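# Three arms load balls into a pivoting covered tray

## Task

Get exactly one ball into each of the three seats of a tray that balances on a single pivot beneath a transparent cover. Balls may be released into the roof chutes, but letting one go while its bottom is still higher than the chute's rim reduces or wipes out the score. An unbalanced load tips the tray at once and the balls roll away, so the seats must end up loaded evenly.

## Robot and tools

Robots: three i2rt Big YAM arms, arm1, arm2 and arm3, each ending in a five-finger right hand with a wrist camera (arm1_cam_wrist, arm2_cam_wrist, arm3_cam_wrist). Fixed cameras are cam_high and cam_low. Foot (base_link) positions in the scene frame, metres: arm1 (+0.521, +0.092, +0.774), arm2 (-0.240, +0.544, +0.791), arm3 (-0.169, -0.474, +0.727); each foot faces along its own +x. Tabletops under the arms are at z=+0.720. A hand reaches roughly 1.07 m from the joint 1 axis.

Frames: every pose is in one scene frame, metres, origin on the floor, +z up. The hand point sits 0.045 m ahead of the palm. In the hand point's own axes, +z runs along the straightened fingers, +y leaves the palm face, and +x crosses the palm away from the thumb. Straight fingers extend 0.06 to 0.07 m past the point. A wrist bracket on the little-finger side juts out and can strike things. With joints 1, 5 and 6 at zero and the hand level and pointing ahead, the palm is down and the thumb on the left; with joint 6 near -1.3 the wrist camera is on top and its image upright.

move: one action. Arguments arm1, arm2, arm3 (each an object, or left out) and cameras. Each arm object can hold:
- joints: absolute targets keyed by name. Arm joints in radians: joint1_rad -2.879 to 2.879 (turn about the foot, positive counter-clockwise from above), joint2_rad 0 to 3.141 (shoulder, positive raises then brings forward), joint3_rad 0 to 3.019 (elbow, positive opens), joint4_rad -1.692 to 1.57 (hand pitch, positive tips fingers up), joint5_rad -1.57 to 1.57 (sideways swing, positive to the arm's right), joint6_rad -2.094 to 2.094 (roll, positive clockwise seen from behind). Hand values are unitless, -1 to 1: hand_little, hand_ring, hand_middle, hand_index, hand_thumb_bend (+1 straight, -1 curled), hand_thumb_turn (+1 beside palm, -1 opposite fingers), hand_force_limit (about 0 N at -1 to 10 N at +1, 15 N for thumb motors) and hand_speed (-0.96 to 1; full speed from +0.48 up). The last two are settings, not motions.
- target: an absolute hand pose as seven numbers [x, y, z, qw, qx, qy, qz], position in metres in the scene frame, quaternion w first. The hand travels in a straight line from its current hand_target toward it. When target is used, joints may only carry the hand_ keys.
- speed: peak hand speed for target, 0.002 to 4.3 m/s, default 0.25; rotation is capped at twice that in rad/s.
- min_time_s: 0.1 to 8 s, the shortest duration for that arm's joint motions.
cameras: list of names, or ["all"], or []. An unknown name voids the call. A move with no arm parts just reports all states and images.

All motions in one call start together; hand paths within a call finish together; paths stop after 10 s and no call exceeds 15 s. Paths ignore obstacles and other arms, lag, drift, and may overshoot speed when an arm is almost straight. Omitted joints may still be driving toward older targets.

wait: seconds (0 to 10) plus optional cameras; lets time pass, returns state.
zoom_image: camera and region [x0, y0, x1, y1] in pixels from the top-left, up to 504 by 504, on the newest image of that camera.
show_instructions: shows the reference pages, no arguments.
finished_scene: scene 1 (optional); ends the scene for good, so the balls must rest correctly on their own first.

Reading results: "move" lists robots commanded; "as last shown" marks an uncommanded robot whose status reads "not commanded". "pictures" gives image order. "hand" is the measured hand pose (may be off at long reach); hand_target is the pose the held joint targets imply. A hand counts as done within 1 cm and 2 degrees. off_target means resting short of the goal, maybe still pushing. time_out is a stop: a joint didn't finish; on_its_own shows what it keeps pushing toward. "joint command not followed" or "pose unreachable" means a safety check is holding the arm back; not_followed drops a hand target. joint_positions shows arm joints and hand motors on command scales; Joint velocities are rad/s; "within noise" means at rest. hand_stopped_by gives six words for little, ring, middle, index, thumb_bend, thumb_turn: moving, target, force, stalled or fault. The *_load_n values are fingertip force in N, positive when pushed open; a dropped grip shows as near-zero load. Joint torques are raw, offset and noisy; numbers 3 and 4 wrap at ±28 N m. A MOTOR HOT line appears at 85 °C; at 100 °C the arm goes limp for 30 to 60 s and keys show limit_stop_at_motor_heat, to be resent.

Gripping: a finger motor runs only when its target changes by at least 0.002, halting at the target or when load reaches hand_force_limit, then locking. The scene begins at force limit 0 and hand_speed -0.8 (a full finger stroke about 3.6 s). For soft grasps use hand_speed at or below -0.94. Opposed thumb (turn -1) plus fingers wraps objects about 0.035 to 0.065 m across; thumb tip and index pad can pinch light items. To squeeze harder, raise the limit and send a target further closed; to release, send a more open target.

Cautions: release each ball only with its underside at or beneath the chute rim, never let go of a moving ball, and aim to fill seats so the tray stays balanced (avoid one loaded side). Keep arms apart: a hard press between robots ends the scene, and closing a hand on another robot's fingers counts as one. The arms keep pushing on contact. joints moves can swing fast and wide; stretched fast arms overshoot by up to about 30 degrees. Don't strike the cover or table, push objects out of the work area, or overheat motors by holding stretched poses. The scene keeps running while you think, holding the last command.

Each tool is called after "Emit:" as name(argument=value, ...), one argument or row to a line, values as JSON.

Reference images:

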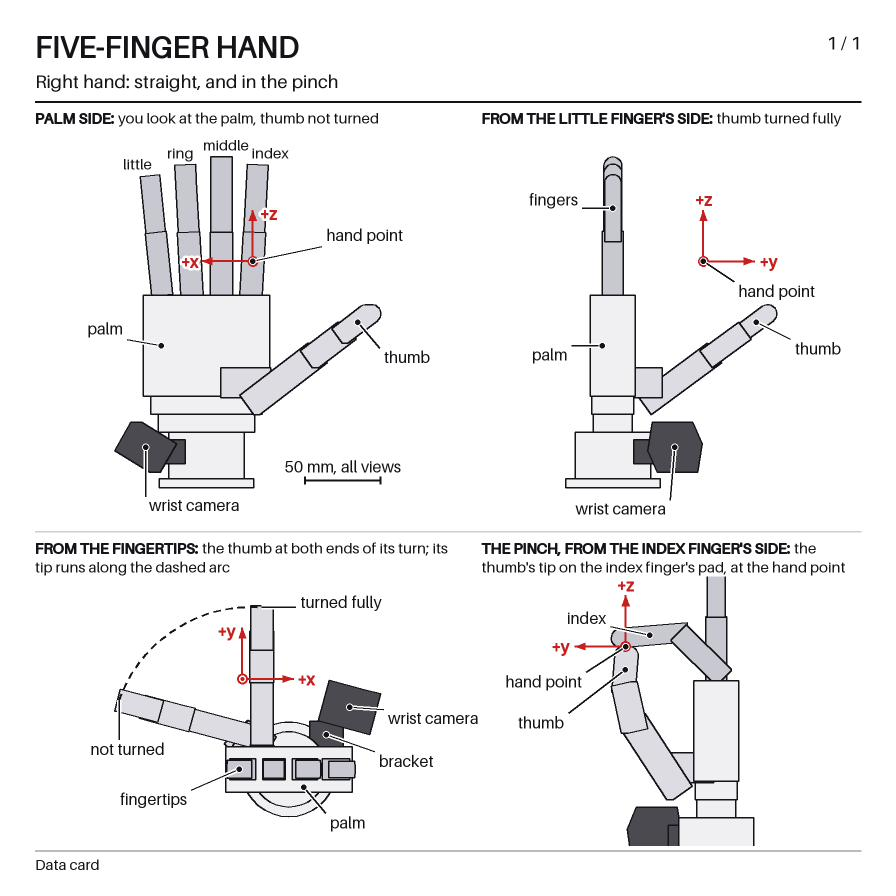

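## Session

Emit:
move(
)

Scene clock: 0.00 s.
Joint torques (N m): no reading
Heat: arm1: hottest joint4_rad 33 °C; arm2: hottest joint2_rad 34 °C; arm3: hottest joint4_rad 31 °C.
Joint velocities: within noise
arm1.joint_positions: joint1_rad=-0.700 joint2_rad=+0.624 joint3_rad=+1.395 joint4_rad=-1.388 joint5_rad=-0.112 joint6_rad=-1.527 hand_little=+1.000 hand_ring=+1.000 hand_middle=+1.000 hand_index=+1.000 hand_thumb_turn=+1.000 hand_thumb_bend=+1.000 hand_force_limit=+0.000 hand_speed=-0.800
arm1.joint_status: not commanded
arm1.hand_stopped_by: target,target,target,target,target,target
arm1.little_load_n: 0.0
arm1.ring_load_n: 0.0
arm1.middle_load_n: 0.0
arm1.index_load_n: 0.0
arm1.thumb_bend_load_n: 0.0
arm1.thumb_turn_load_n: 0.0
arm1.hand: x=+0.3400 y=+0.2444 z=+1.2604 quat_wxyz=(+0.456, -0.230, -0.858, -0.062) (m; scene frame)
arm1.hand_target: x=+0.3403 y=+0.2442 z=+1.2715 quat_wxyz=(+0.467, -0.228, -0.852, -0.066) (m; scene frame)
arm1.hand_status: not commanded
arm2.joint_positions: joint1_rad=-0.214 joint2_rad=+0.595 joint3_rad=+1.461 joint4_rad=-1.171 joint5_rad=+0.014 joint6_rad=-1.416 hand_little=+1.000 hand_ring=+1.000 hand_middle=+1.000 hand_index=+1.000 hand_thumb_turn=+1.000 hand_thumb_bend=+1.000 hand_force_limit=+0.000 hand_speed=-0.800
arm2.joint_status: not commanded
arm2.hand_stopped_by: target,target,target,target,target,target
arm2.little_load_n: 0.0
arm2.ring_load_n: 0.0
arm2.middle_load_n: 0.0
arm2.index_load_n: 0.0
arm2.thumb_bend_load_n: 0.0
arm2.thumb_turn_load_n: 0.0
arm2.hand: x=-0.3186 y=+0.3132 z=+1.3630 quat_wxyz=(+0.411, +0.491, -0.639, +0.426) (m; scene frame)
arm2.hand_target: x=-0.3183 y=+0.3155 z=+1.3742 quat_wxyz=(+0.418, +0.487, -0.633, +0.434) (m; scene frame)
arm2.hand_status: not commanded
arm3.joint_positions: joint1_rad=-0.305 joint2_rad=+0.590 joint3_rad=+1.443 joint4_rad=-1.610 joint5_rad=+0.059 joint6_rad=-1.465 hand_little=+1.000 hand_ring=+1.000 hand_middle=+1.000 hand_index=+1.000 hand_thumb_turn=+1.000 hand_thumb_bend=+1.000 hand_force_limit=+0.000 hand_speed=-0.800
arm3.joint_status: not commanded
arm3.hand_stopped_by: target,target,target,target,target,target
arm3.little_load_n: 0.0
arm3.ring_load_n: 0.0
arm3.middle_load_n: 0.0
arm3.index_load_n: 0.0
arm3.thumb_bend_load_n: 0.0
arm3.thumb_turn_load_n: 0.5
arm3.hand: x=-0.0354 y=-0.3553 z=+1.2036 quat_wxyz=(-0.205, +0.809, +0.436, +0.338) (m; scene frame)
arm3.hand_target: x=-0.0360 y=-0.3565 z=+1.2091 quat_wxyz=(-0.209, +0.806, +0.435, +0.343) (m; scene frame)
arm3.hand_status: not commanded
pictures: arm1_cam_wrist, arm2_cam_wrist, arm3_cam_wrist, cam_high, cam_low

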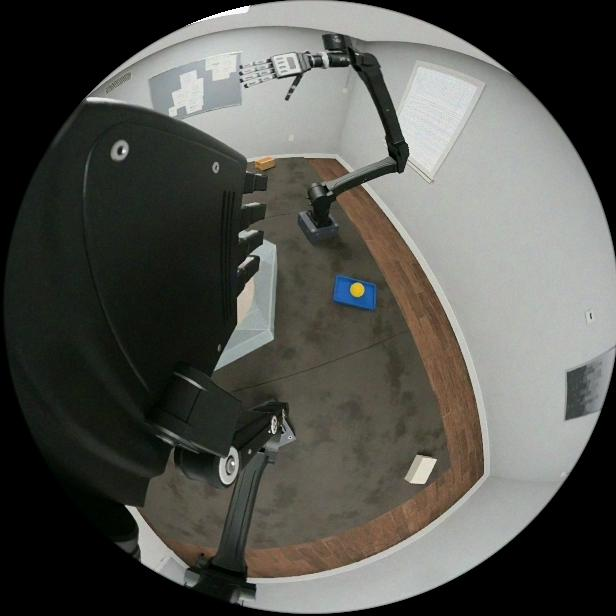

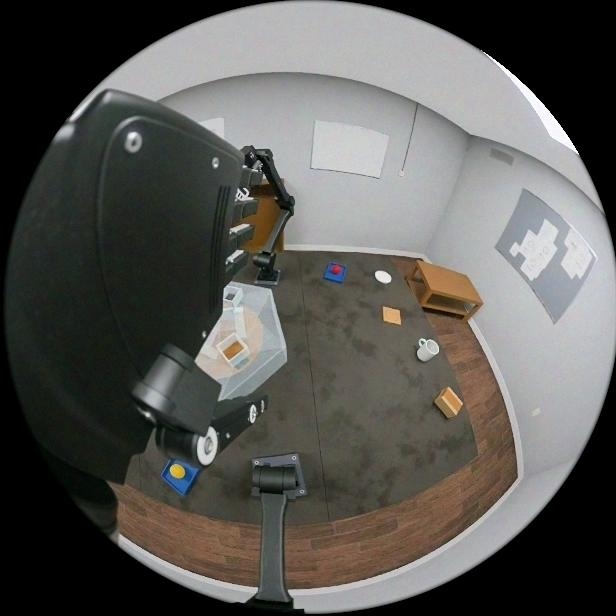

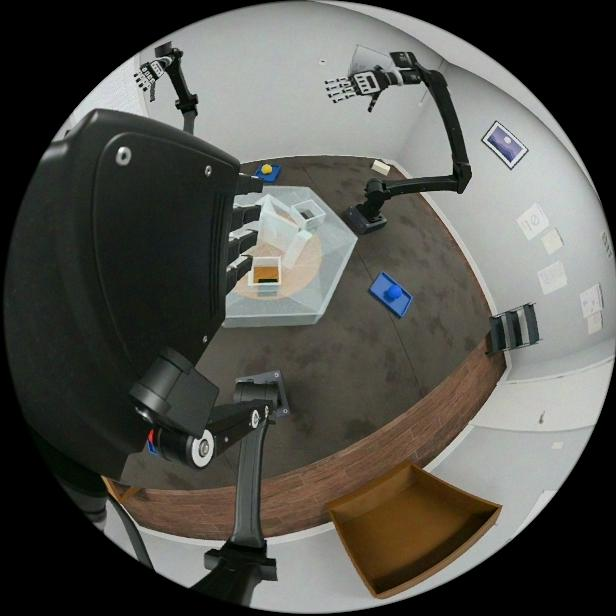

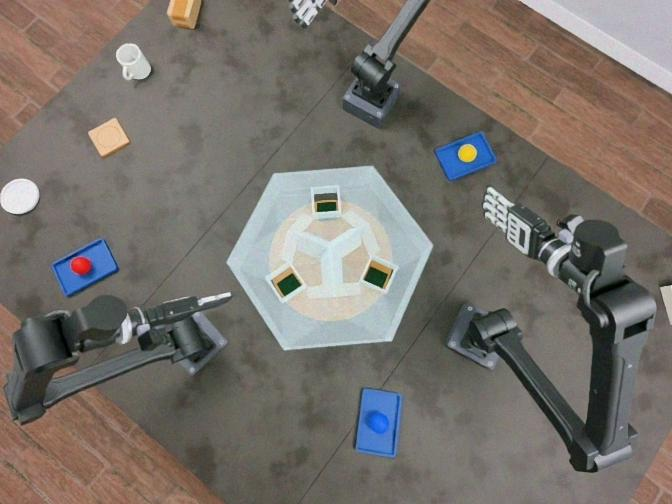

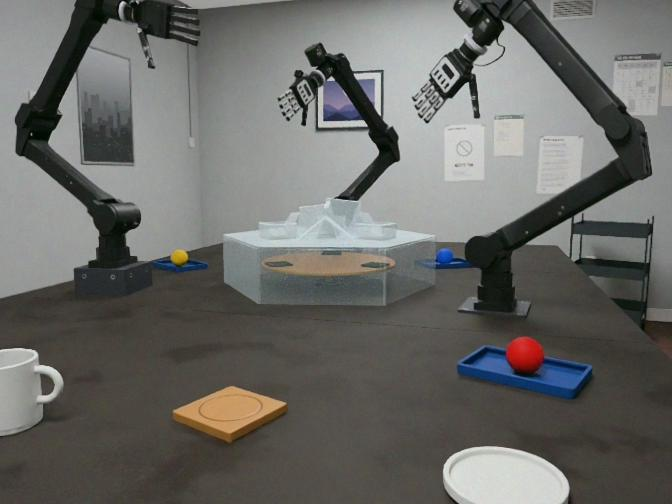

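Emit:
zoom_image(
  camera="cam_high",
  region=[220, 150, 440, 360],
)

Emit:
zoom_image(
  camera="cam_low",
  region=[210, 180, 450, 320],
)

Emit:
zoom_image(
  camera="cam_high",
  region=[320, 100, 520, 200],
)

Emit:
zoom_image(
  camera="cam_high",
  region=[320, 300, 520, 480],
)

Emit:
zoom_image(
  camera="cam_high",
  region=[30, 220, 250, 400],
)

Scaled by 2.291 from the camera's image (finer frame: 960x720).

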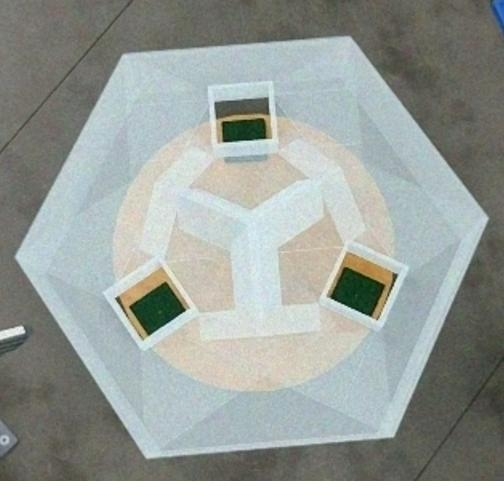

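Scaled by 2.100 from the camera's image (finer frame: 960x720).

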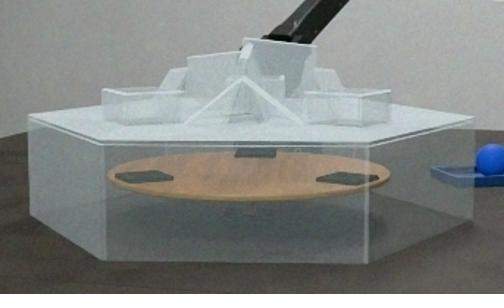

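Scaled by 2.520 from the camera's image (finer frame: 960x720).

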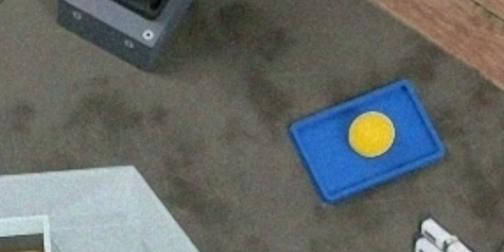

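Scaled by 2.520 from the camera's image (finer frame: 960x720).

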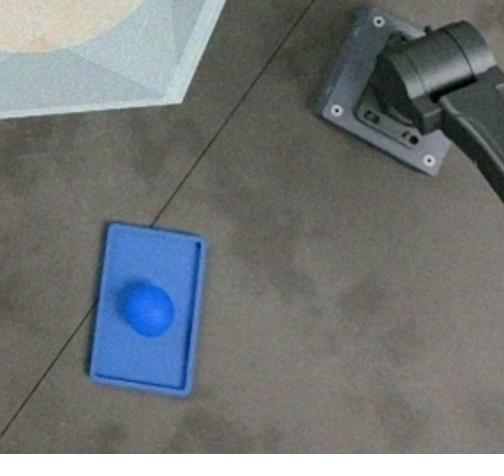

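Scaled by 2.291 from the camera's image (finer frame: 960x720).

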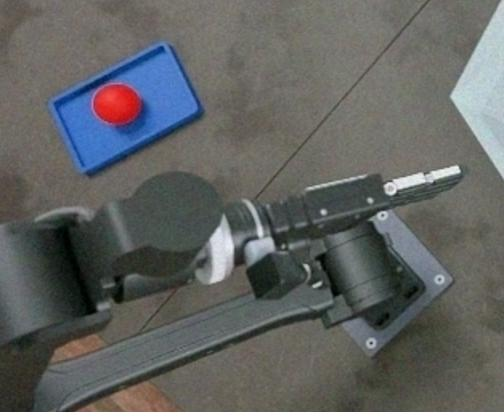

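Emit:
move(
  arm1={"joints":{"joint1_rad":1.23,"joint4_rad":-1.45,"joint5_rad":0,"joint6_rad":0,"hand_speed":0,"hand_thumb_turn":-1,"hand_index":0.7,"hand_middle":0.7},"min_time_s":3.5},
  arm2={"joints":{"joint1_rad":1.571,"joint4_rad":-1.45,"joint5_rad":0,"joint6_rad":0,"hand_speed":0,"hand_thumb_turn":-1,"hand_index":0.7,"hand_middle":0.7},"min_time_s":3.5},
  arm3={"joints":{"joint1_rad":1.772,"joint4_rad":-1.45,"joint5_rad":0,"joint6_rad":0,"hand_speed":0,"hand_thumb_turn":-1,"hand_index":0.7,"hand_middle":0.7},"min_time_s":3.5},
  cameras=["cam_high"],
)

Scene clock: 59.43 s.
Joint torques (N m): arm1=[1.38 1.9 8.16 0.39 0.1 0.16] | arm2=[0.56 1.38 9.44 1.25 -0.19 0.2] | arm3=[0.21 1.96 8.4 2.43 -0.07 0.28]
Heat: arm1: hottest joint4_rad 33 °C; arm2: hottest joint2_rad 34 °C; arm3: hottest joint4_rad 31 °C.
move: arm1 done; arm2 done; arm3 done
Joint velocities: within noise
arm1.joint_positions: joint1_rad=+1.221 joint2_rad=+0.624 joint3_rad=+1.395 joint4_rad=-1.434 joint5_rad=-0.014 joint6_rad=-0.031 hand_little=+1.000 hand_ring=+1.000 hand_middle=+0.700 hand_index=+0.700 hand_thumb_turn=-1.000 hand_thumb_bend=+1.000 hand_force_limit=+0.000 hand_speed=+0.000
arm1.joint_status: all done
arm1.hand_stopped_by: target,target,target,target,target,target
arm1.little_load_n: 0.0
arm1.ring_load_n: 0.0
arm1.middle_load_n: 0.0
arm1.index_load_n: 0.0
arm1.thumb_bend_load_n: 0.0
arm1.thumb_turn_load_n: 0.0
arm1.hand: x=+0.5132 y=-0.1100 z=+1.2345 quat_wxyz=(+0.041, -0.067, -0.895, +0.438)
arm1.hand_target: x=+0.5164 y=-0.1066 z=+1.2415 quat_wxyz=(+0.036, -0.073, -0.894, +0.441)
arm1.hand_status: not commanded
arm2.joint_positions: joint1_rad=+1.574 joint2_rad=+0.595 joint3_rad=+1.461 joint4_rad=-1.436 joint5_rad=+0.002 joint6_rad=-0.030 hand_little=+1.000 hand_ring=+1.000 hand_middle=+0.700 hand_index=+0.700 hand_thumb_turn=-1.000 hand_thumb_bend=+1.000 hand_force_limit=+0.000 hand_speed=+0.000
arm2.joint_status: all done
arm2.hand_stopped_by: target,target,target,target,target,target
arm2.little_load_n: -0.5
arm2.ring_load_n: 0.0
arm2.middle_load_n: 0.0
arm2.index_load_n: 0.0
arm2.thumb_bend_load_n: 0.0
arm2.thumb_turn_load_n: 0.0
arm2.hand: x=-0.0565 y=+0.5944 z=+1.2842 quat_wxyz=(-0.353, +0.666, -0.572, +0.323)
arm2.hand_target: x=-0.0610 y=+0.5970 z=+1.2907 quat_wxyz=(-0.360, +0.662, -0.575, +0.319)
arm2.hand_status: not commanded
arm3.joint_positions: joint1_rad=+1.757 joint2_rad=+0.590 joint3_rad=+1.443 joint4_rad=-1.471 joint5_rad=+0.003 joint6_rad=-0.026 hand_little=+1.000 hand_ring=+1.000 hand_middle=+0.700 hand_index=+0.700 hand_thumb_turn=-1.000 hand_thumb_bend=+1.000 hand_force_limit=+0.000 hand_speed=+0.000
arm3.joint_status: all done
arm3.hand_stopped_by: target,target,target,target,target,target
arm3.little_load_n: 0.0
arm3.ring_load_n: 0.0
arm3.middle_load_n: 0.0
arm3.index_load_n: 0.0
arm3.thumb_bend_load_n: 0.0
arm3.thumb_turn_load_n: 0.0
arm3.hand: x=-0.3464 y=-0.5079 z=+1.2080 quat_wxyz=(-0.323, +0.608, +0.648, -0.327)
arm3.hand_target: x=-0.3483 y=-0.5120 z=+1.2178 quat_wxyz=(-0.328, +0.602, +0.642, -0.344)
arm3.hand_status: not commanded

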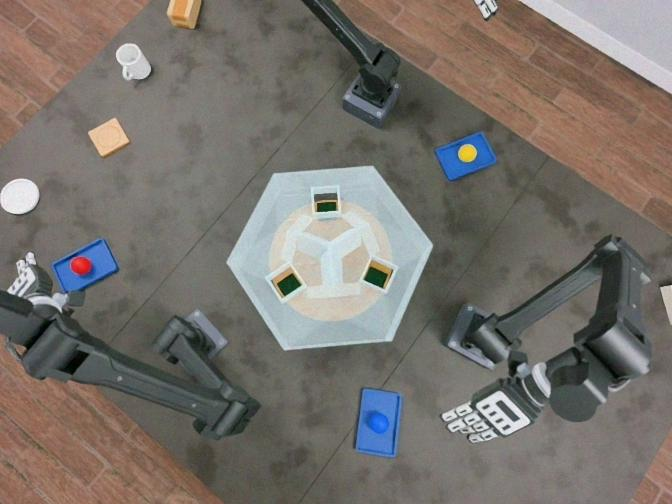

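Emit:
move(
  arm1={"target":[0.461,-0.305,0.90,-0.0329,0.0674,0.8963,-0.4371],"speed":0.25},
  arm2={"target":[0.123,0.599,0.90,0.3308,-0.6784,0.5897,-0.2876],"speed":0.25},
  arm3={"target":[-0.650,-0.513,0.90,0.2973,-0.6096,-0.6606,0.3221],"speed":0.25},
  cameras=["all"],
)

Scene clock: 70.57 s.
Joint torques (N m): arm1=[0.21 -3.37 8.5 1.88 -0.16 -0.26] | arm2=[-0.56 -4.07 10.24 2.48 -0.32 -0.11] | arm3=[-1.61 -10.34 10.85 2.3 -0.16 -0.02]
Heat: arm1: hottest joint4_rad 33 °C; arm2: hottest joint2_rad 34 °C; arm3: hottest joint3_rad 31 °C.
move: arm1 off_target; arm2 off_target; arm3 off_target
Joint velocities: within noise
arm1.joint_positions: joint1_rad=+1.169 joint2_rad=+1.012 joint3_rad=+0.601 joint4_rad=-0.299 joint5_rad=-0.061 joint6_rad=-0.031 hand_little=+1.000 hand_ring=+1.000 hand_middle=+0.700 hand_index=+0.700 hand_thumb_turn=-1.000 hand_thumb_bend=+1.000 hand_force_limit=+0.000 hand_speed=+0.000
arm1.joint_status: not commanded
arm1.hand_stopped_by: target,target,target,target,target,target
arm1.little_load_n: 0.0
arm1.ring_load_n: 0.0
arm1.middle_load_n: 0.0
arm1.index_load_n: 0.0
arm1.thumb_bend_load_n: 0.0
arm1.thumb_turn_load_n: 0.0
arm1.hand: x=+0.4671 y=-0.2966 z=+0.8900 quat_wxyz=(+0.028, -0.082, -0.904, +0.418)
arm1.hand_target: x=+0.4612 y=-0.3046 z=+0.8958 quat_wxyz=(+0.035, -0.075, -0.899, +0.431)
arm1.hand_status: off_target (0.014 m and 2.9 deg from the pose sent, 0.391 m and 1.0 deg at the start)
arm2.joint_positions: joint1_rad=+1.499 joint2_rad=+0.902 joint3_rad=+0.507 joint4_rad=-0.296 joint5_rad=-0.064 joint6_rad=-0.032 hand_little=+1.000 hand_ring=+1.000 hand_middle=+0.700 hand_index=+0.700 hand_thumb_turn=-1.000 hand_thumb_bend=+1.000 hand_force_limit=+0.000 hand_speed=+0.000
arm2.joint_status: not commanded
arm2.hand_stopped_by: target,target,target,target,target,target
arm2.little_load_n: 0.0
arm2.ring_load_n: 0.0
arm2.middle_load_n: 0.0
arm2.index_load_n: 0.0
arm2.thumb_bend_load_n: 0.0
arm2.thumb_turn_load_n: 0.0
arm2.hand: x=+0.1172 y=+0.6012 z=+0.8960 quat_wxyz=(-0.323, +0.674, -0.604, +0.277)
arm2.hand_target: x=+0.1221 y=+0.5992 z=+0.8964 quat_wxyz=(-0.325, +0.676, -0.597, +0.284)
arm2.hand_status: off_target (0.007 m and 2.3 deg from the pose sent, 0.424 m and 5.4 deg at the start)
arm3.joint_positions: joint1_rad=+1.737 joint2_rad=+1.204 joint3_rad=+0.863 joint4_rad=-0.362 joint5_rad=-0.043 joint6_rad=-0.026 hand_little=+1.000 hand_ring=+1.000 hand_middle=+0.700 hand_index=+0.700 hand_thumb_turn=-1.000 hand_thumb_bend=+1.000 hand_force_limit=+0.000 hand_speed=+0.000
arm3.joint_status: not commanded
arm3.hand_stopped_by: target,target,target,target,target,target
arm3.little_load_n: 0.0
arm3.ring_load_n: 0.0
arm3.middle_load_n: 0.0
arm3.index_load_n: 0.0
arm3.thumb_bend_load_n: 0.0
arm3.thumb_turn_load_n: 0.0
arm3.hand: x=-0.6413 y=-0.5201 z=+0.8900 quat_wxyz=(-0.284, +0.620, +0.662, -0.312)
arm3.hand_target: x=-0.6496 y=-0.5138 z=+0.8945 quat_wxyz=(-0.294, +0.615, +0.659, -0.316)
arm3.hand_status: off_target (0.015 m and 2.2 deg from the pose sent, 0.433 m and 3.3 deg at the start)
pictures: arm1_cam_wrist, arm2_cam_wrist, arm3_cam_wrist, cam_high, cam_low

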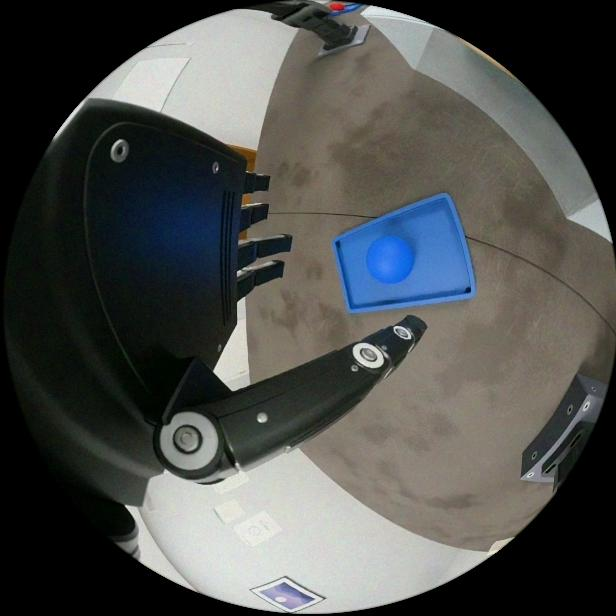

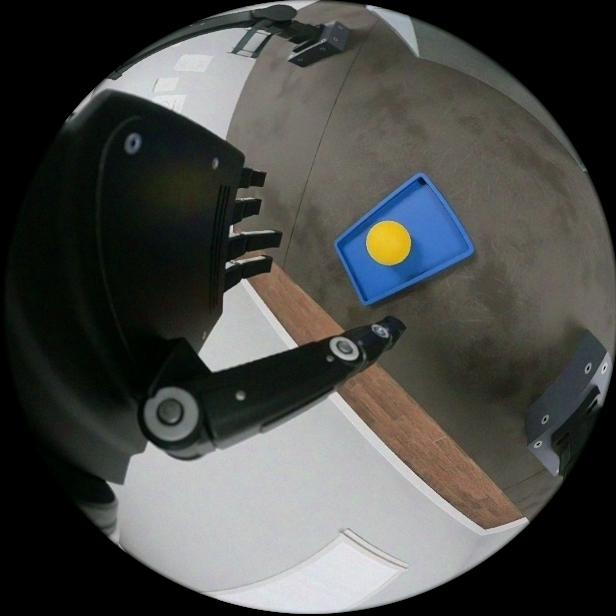

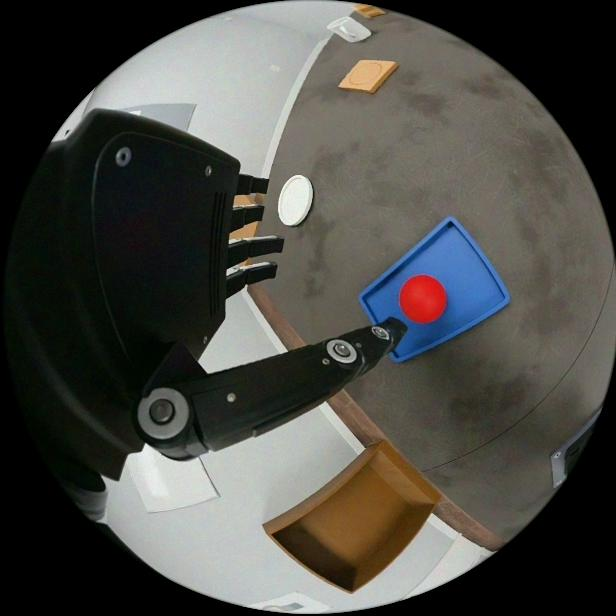

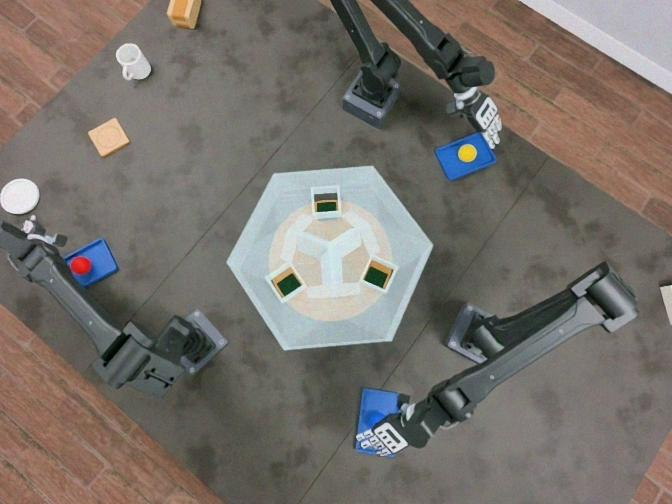

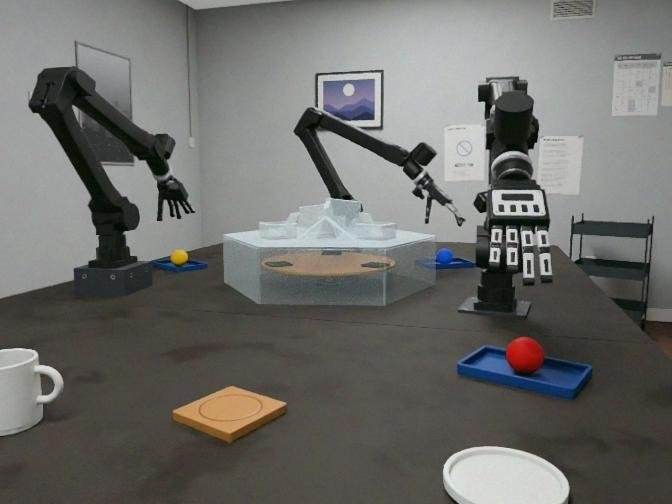

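Emit:
zoom_image(
  camera="arm1_cam_wrist",
  region=[220, 150, 480, 360],
)

Emit:
zoom_image(
  camera="arm2_cam_wrist",
  region=[220, 150, 480, 360],
)

Emit:
zoom_image(
  camera="arm3_cam_wrist",
  region=[220, 150, 480, 360],
)

Emit:
zoom_image(
  camera="cam_high",
  region=[330, 40, 530, 200],
)

Emit:
zoom_image(
  camera="cam_high",
  region=[420, 280, 540, 380],
)

Emit:
zoom_image(
  camera="cam_high",
  region=[150, 290, 250, 390],
)

Scaled by 1.938 from the camera's image (finer frame: 880x880).

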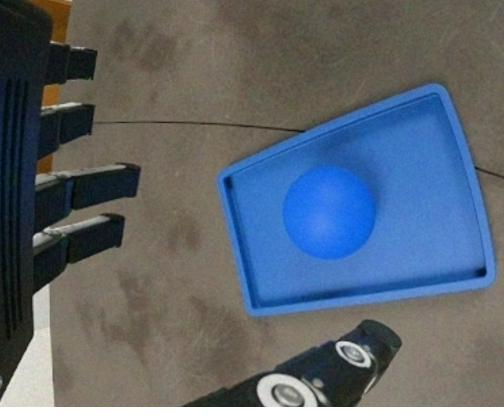

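Scaled by 1.938 from the camera's image (finer frame: 880x880).

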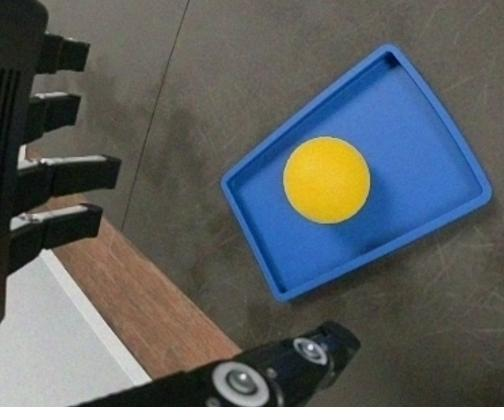

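Scaled by 1.938 from the camera's image (finer frame: 880x880).

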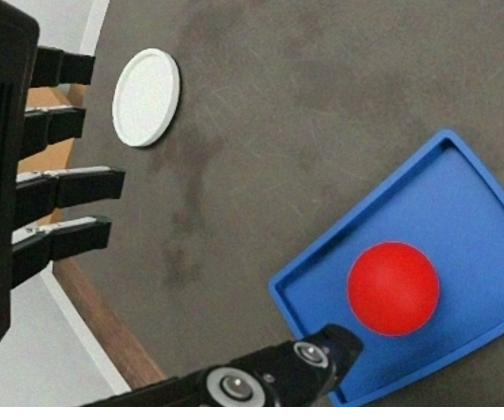

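Scaled by 2.520 from the camera's image (finer frame: 960x720).

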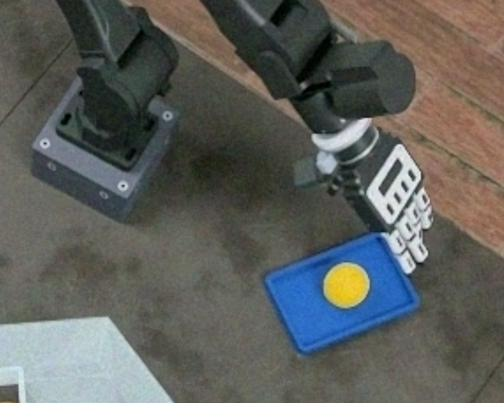

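Scaled by 4.200 from the camera's image (finer frame: 960x720).

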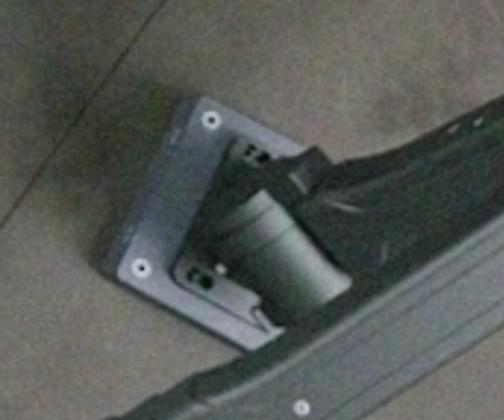

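Scaled by 5.040 from the camera's image (finer frame: 960x720).

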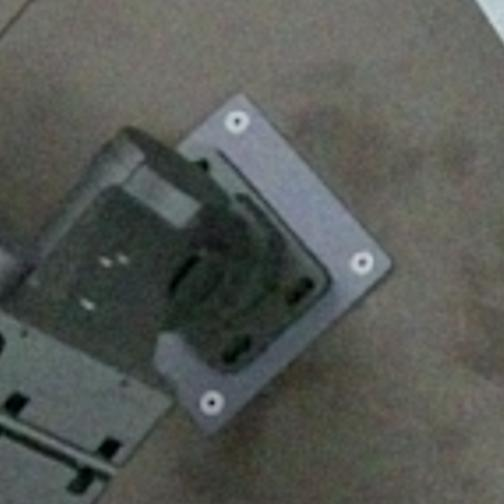

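Emit:
move(
  arm1={"target":[0.461,-0.323,0.83,-0.0329,0.0674,0.8963,-0.4371],"speed":0.15},
  arm2={"target":[0.145,0.578,0.824,0.3308,-0.6784,0.5897,-0.2876],"speed":0.15},
  arm3={"target":[-0.601,-0.526,0.83,0.2973,-0.6096,-0.6606,0.3221],"speed":0.15},
  cameras=["all"],
)

Emit:
zoom_image(
  camera="arm1_cam_wrist",
  region=[220, 150, 480, 360],
)

Emit:
zoom_image(
  camera="arm2_cam_wrist",
  region=[220, 150, 480, 360],
)

Emit:
zoom_image(
  camera="arm3_cam_wrist",
  region=[220, 150, 480, 360],
)

Scene clock: 124.23 s.
Joint torques (N m): arm1=[0.91 -4.48 7.12 1.85 -0.16 -0.28] | arm2=[-0.79 -5.71 8.23 2.59 -0.37 -0.15] | arm3=[0.21 -9.7 8.75 2.35 0.17 0.12]
Heat: arm1: hottest joint3_rad 34 °C; arm2: hottest joint2_rad 33 °C; arm3: hottest joint3_rad 33 °C.
move: arm1 done; arm2 done; arm3 done
Joint velocities: within noise
arm1.joint_positions: joint1_rad=+1.169 joint2_rad=+1.194 joint3_rad=+0.520 joint4_rad=-0.019 joint5_rad=-0.064 joint6_rad=-0.035 hand_little=+1.000 hand_ring=+1.000 hand_middle=+0.700 hand_index=+0.700 hand_thumb_turn=-1.000 hand_thumb_bend=+1.000 hand_force_limit=+0.000 hand_speed=+0.000
arm1.joint_status: not commanded
arm1.hand_stopped_by: target,target,target,target,target,target
arm1.little_load_n: 0.0
arm1.ring_load_n: 0.0
arm1.middle_load_n: 0.0
arm1.index_load_n: 0.0
arm1.thumb_bend_load_n: 0.0
arm1.thumb_turn_load_n: 0.0
arm1.hand: x=+0.4631 y=-0.3152 z=+0.8268 quat_wxyz=(+0.028, -0.079, -0.901, +0.426)
arm1.hand_target: x=+0.4614 y=-0.3216 z=+0.8299 quat_wxyz=(+0.033, -0.068, -0.897, +0.436)
arm1.hand_status: done (0.009 m and 2.0 deg from the pose sent, 0.066 m and 2.9 deg at the start)
arm2.joint_positions: joint1_rad=+1.412 joint2_rad=+1.149 joint3_rad=+0.424 joint4_rad=+0.046 joint5_rad=-0.140 joint6_rad=-0.092 hand_little=+1.000 hand_ring=+1.000 hand_middle=+0.700 hand_index=+0.700 hand_thumb_turn=-1.000 hand_thumb_bend=+1.000 hand_force_limit=+0.000 hand_speed=+0.000
arm2.joint_status: not commanded
arm2.hand_stopped_by: target,target,target,target,target,target
arm2.little_load_n: 0.0
arm2.ring_load_n: 0.0
arm2.middle_load_n: 0.0
arm2.index_load_n: 0.0
arm2.thumb_bend_load_n: 0.0
arm2.thumb_turn_load_n: 0.0
arm2.hand: x=+0.1421 y=+0.5795 z=+0.8265 quat_wxyz=(-0.330, +0.674, -0.599, +0.281)
arm2.hand_target: x=+0.1440 y=+0.5759 z=+0.8243 quat_wxyz=(-0.330, +0.676, -0.592, +0.288)
arm2.hand_status: done (0.004 m and 1.4 deg from the pose sent, 0.081 m and 2.3 deg at the start)
arm3.joint_positions: joint1_rad=+1.737 joint2_rad=+1.152 joint3_rad=+0.641 joint4_rad=-0.172 joint5_rad=-0.043 joint6_rad=-0.026 hand_little=+1.000 hand_ring=+1.000 hand_middle=+0.700 hand_index=+0.700 hand_thumb_turn=-1.000 hand_thumb_bend=+1.000 hand_force_limit=+0.000 hand_speed=+0.000
arm3.joint_status: not commanded
arm3.hand_stopped_by: target,target,target,target,target,target
arm3.little_load_n: -0.5
arm3.ring_load_n: 0.0
arm3.middle_load_n: 0.0
arm3.index_load_n: 0.0
arm3.thumb_bend_load_n: 0.0
arm3.thumb_turn_load_n: 0.0
arm3.hand: x=-0.5993 y=-0.5194 z=+0.8298 quat_wxyz=(-0.291, +0.617, +0.659, -0.318)
arm3.hand_target: x=-0.6001 y=-0.5247 z=+0.8311 quat_wxyz=(-0.295, +0.610, +0.660, -0.324)
arm3.hand_status: done (0.007 m and 1.2 deg from the pose sent, 0.073 m and 2.2 deg at the start)
pictures: arm1_cam_wrist, arm2_cam_wrist, arm3_cam_wrist, cam_high, cam_low

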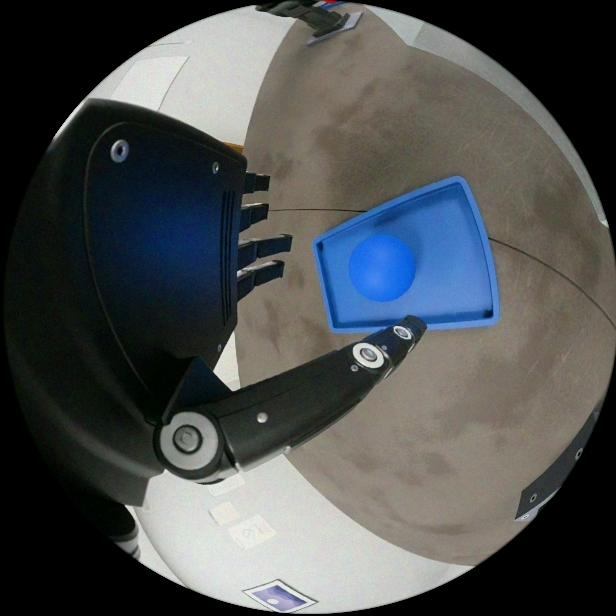

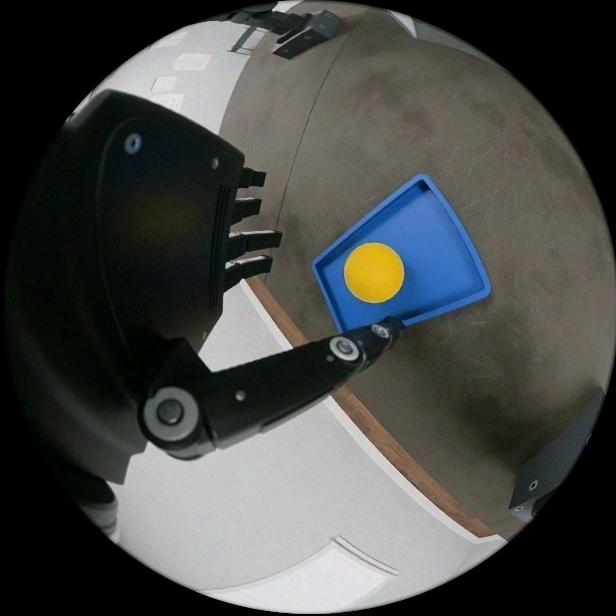

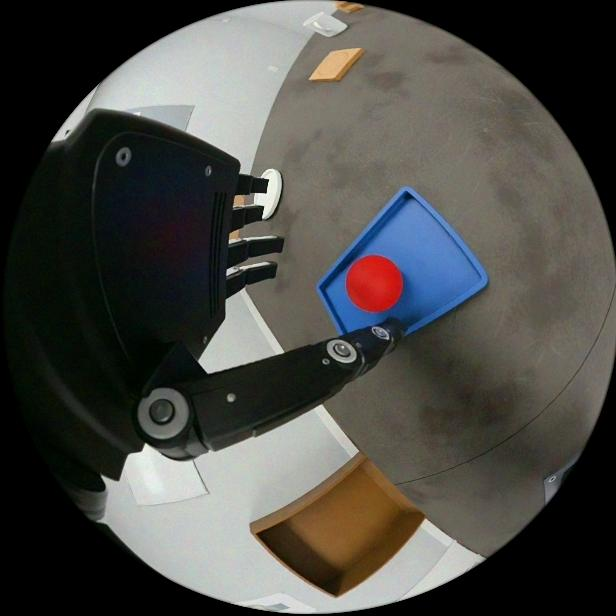

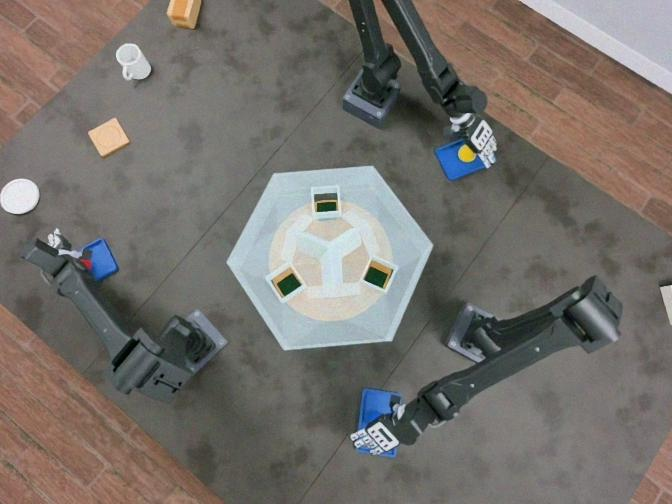

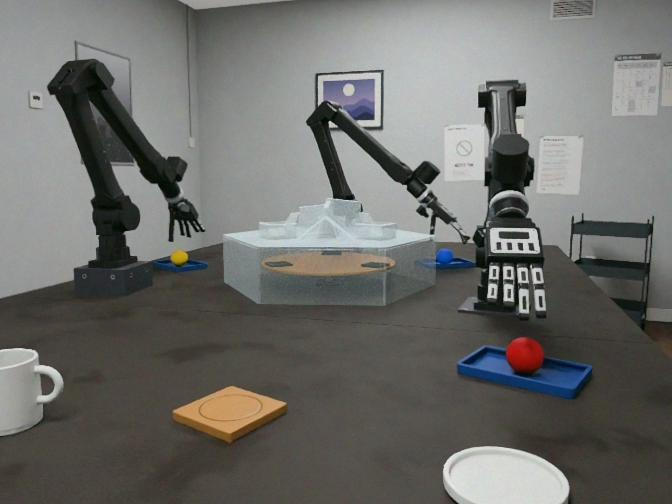

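Scaled by 1.938 from the camera's image (finer frame: 880x880).

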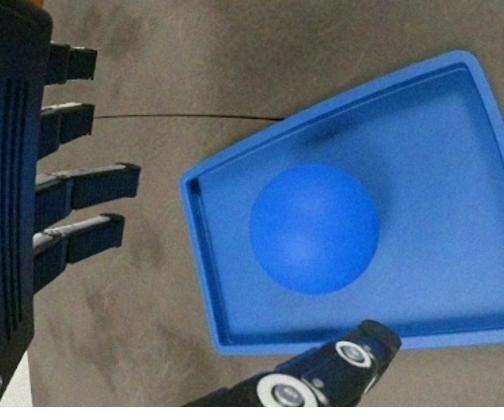

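Scaled by 1.938 from the camera's image (finer frame: 880x880).

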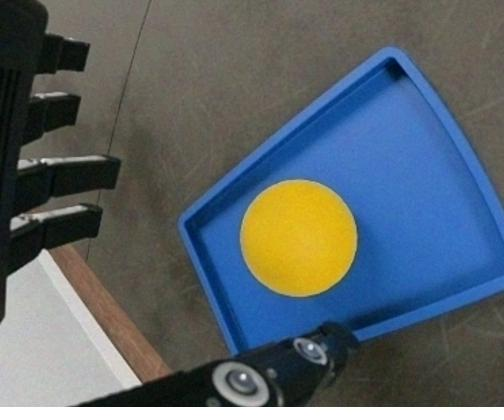

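Scaled by 1.938 from the camera's image (finer frame: 880x880).

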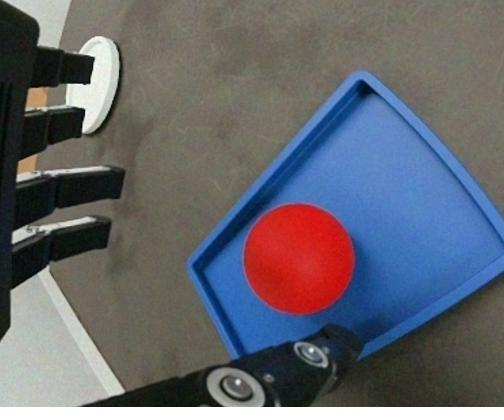

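Emit:
move(
  arm1={"target":[0.4606,-0.3212,0.7695,-0.0329,0.0674,0.8963,-0.4371],"speed":0.1},
  arm2={"target":[0.1396,0.5762,0.7635,0.3308,-0.6784,0.5897,-0.2876],"speed":0.1},
  arm3={"target":[-0.5938,-0.534,0.7665,0.2973,-0.6096,-0.6606,0.3221],"speed":0.1},
  cameras=["arm1_cam_wrist","arm2_cam_wrist","arm3_cam_wrist"],
)

Scene clock: 142.73 s.
Joint torques (N m): arm1=[0.67 -5.25 5.63 1.92 -0.17 -0.3] | arm2=[-0.85 -6.71 6.19 2.54 -0.37 -0.12] | arm3=[0.32 -8.59 7.82 2.37 0.2 0.27]
Heat: arm1: hottest joint3_rad 33 °C; arm2: hottest joint2_rad 33 °C; arm3: hottest joint3_rad 33 °C.
move: arm1 done; arm2 done; arm3 off_target
Joint velocities: within noise
arm1.joint_positions: joint1_rad=+1.169 joint2_rad=+1.372 joint3_rad=+0.446 joint4_rad=+0.236 joint5_rad=-0.067 joint6_rad=-0.036 hand_little=+1.000 hand_ring=+1.000 hand_middle=+0.700 hand_index=+0.700 hand_thumb_turn=-1.000 hand_thumb_bend=+1.000 hand_force_limit=+0.000 hand_speed=+0.000
arm1.joint_status: not commanded
arm1.hand_stopped_by: target,target,target,target,target,target
arm1.little_load_n: 0.0
arm1.ring_load_n: 0.0
arm1.middle_load_n: 0.0
arm1.index_load_n: 0.0
arm1.thumb_bend_load_n: 0.0
arm1.thumb_turn_load_n: 0.0
arm1.hand: x=+0.4637 y=-0.3153 z=+0.7681 quat_wxyz=(+0.028, -0.078, -0.900, +0.428)
arm1.hand_target: x=+0.4609 y=-0.3204 z=+0.7703 quat_wxyz=(+0.033, -0.068, -0.896, +0.437)
arm1.hand_status: done (0.007 m and 1.8 deg from the pose sent, 0.058 m and 2.0 deg at the start)
arm2.joint_positions: joint1_rad=+1.412 joint2_rad=+1.362 joint3_rad=+0.346 joint4_rad=+0.337 joint5_rad=-0.146 joint6_rad=-0.098 hand_little=+1.000 hand_ring=+1.000 hand_middle=+0.700 hand_index=+0.700 hand_thumb_turn=-1.000 hand_thumb_bend=+1.000 hand_force_limit=+0.000 hand_speed=+0.000
arm2.joint_status: not commanded
arm2.hand_stopped_by: target,target,target,target,target,target
arm2.little_load_n: 0.0
arm2.ring_load_n: 0.0
arm2.middle_load_n: 0.0
arm2.index_load_n: 0.0
arm2.thumb_bend_load_n: 0.0
arm2.thumb_turn_load_n: 0.0
arm2.hand: x=+0.1380 y=+0.5805 z=+0.7663 quat_wxyz=(-0.331, +0.676, -0.595, +0.281)
arm2.hand_target: x=+0.1384 y=+0.5769 z=+0.7642 quat_wxyz=(-0.331, +0.679, -0.589, +0.287)
arm2.hand_status: done (0.005 m and 1.1 deg from the pose sent, 0.063 m and 1.4 deg at the start)
arm3.joint_positions: joint1_rad=+1.761 joint2_rad=+1.256 joint3_rad=+0.526 joint4_rad=+0.063 joint5_rad=-0.014 joint6_rad=-0.026 hand_little=+1.000 hand_ring=+1.000 hand_middle=+0.700 hand_index=+0.700 hand_thumb_turn=-1.000 hand_thumb_bend=+1.000 hand_force_limit=+0.000 hand_speed=+0.000
arm3.joint_status: not commanded
arm3.hand_stopped_by: target,target,target,target,target,target
arm3.little_load_n: 0.0
arm3.ring_load_n: 0.0
arm3.middle_load_n: 0.0
arm3.index_load_n: 0.0
arm3.thumb_bend_load_n: 0.0
arm3.thumb_turn_load_n: 0.5
arm3.hand: x=-0.5933 y=-0.5242 z=+0.7713 quat_wxyz=(-0.301, +0.611, +0.660, -0.317)
arm3.hand_target: x=-0.5932 y=-0.5309 z=+0.7672 quat_wxyz=(-0.298, +0.611, +0.659, -0.321)
arm3.hand_status: off_target (0.011 m and 0.7 deg from the pose sent, 0.065 m and 1.2 deg at the start)

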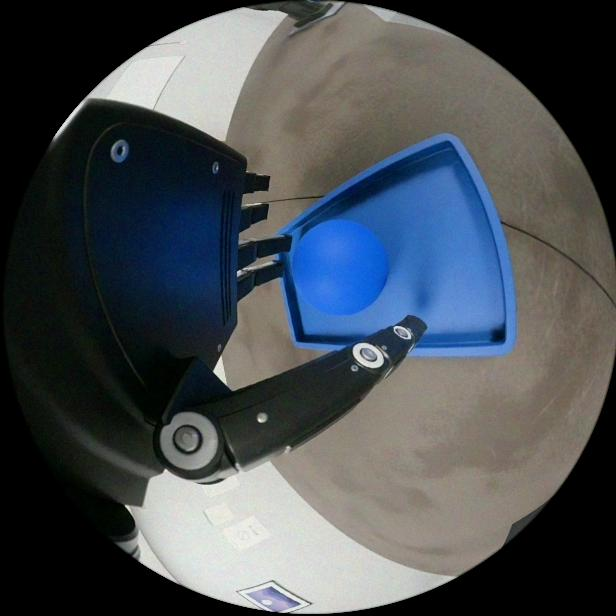

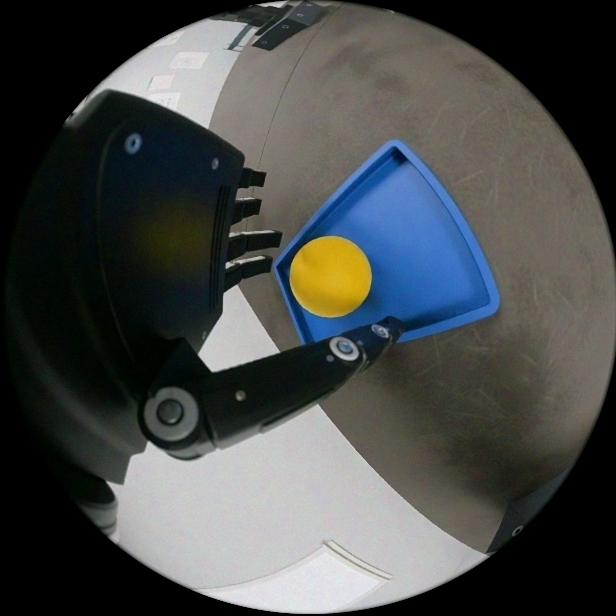

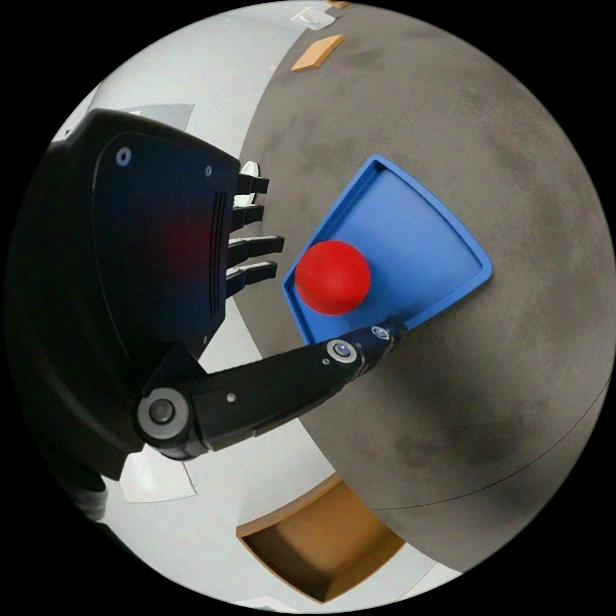

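Emit:
zoom_image(
  camera="arm1_cam_wrist",
  region=[220, 180, 440, 360],
)

Emit:
zoom_image(
  camera="arm2_cam_wrist",
  region=[220, 180, 440, 360],
)

Emit:
zoom_image(
  camera="arm3_cam_wrist",
  region=[220, 180, 440, 360],
)

Scaled by 2.291 from the camera's image (finer frame: 880x880).

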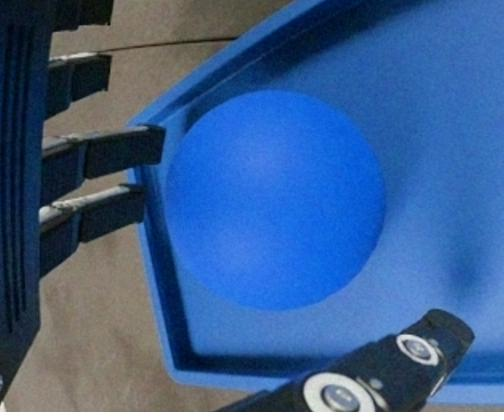

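Scaled by 2.291 from the camera's image (finer frame: 880x880).

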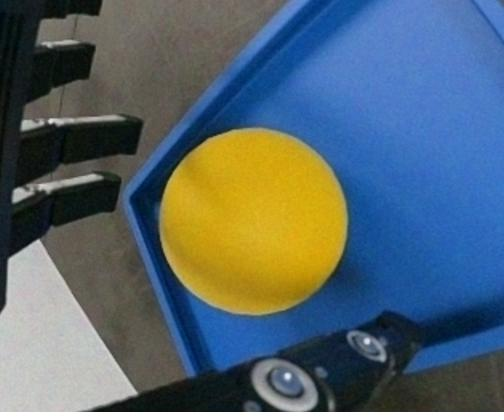

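Scaled by 2.291 from the camera's image (finer frame: 880x880).

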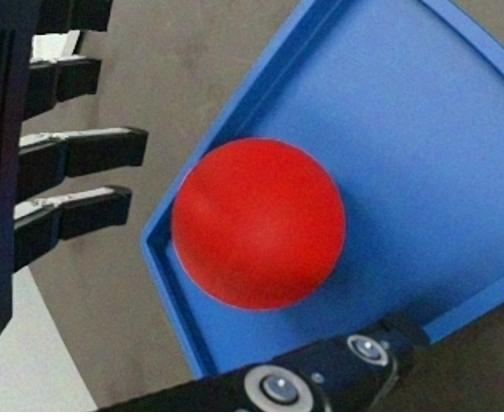

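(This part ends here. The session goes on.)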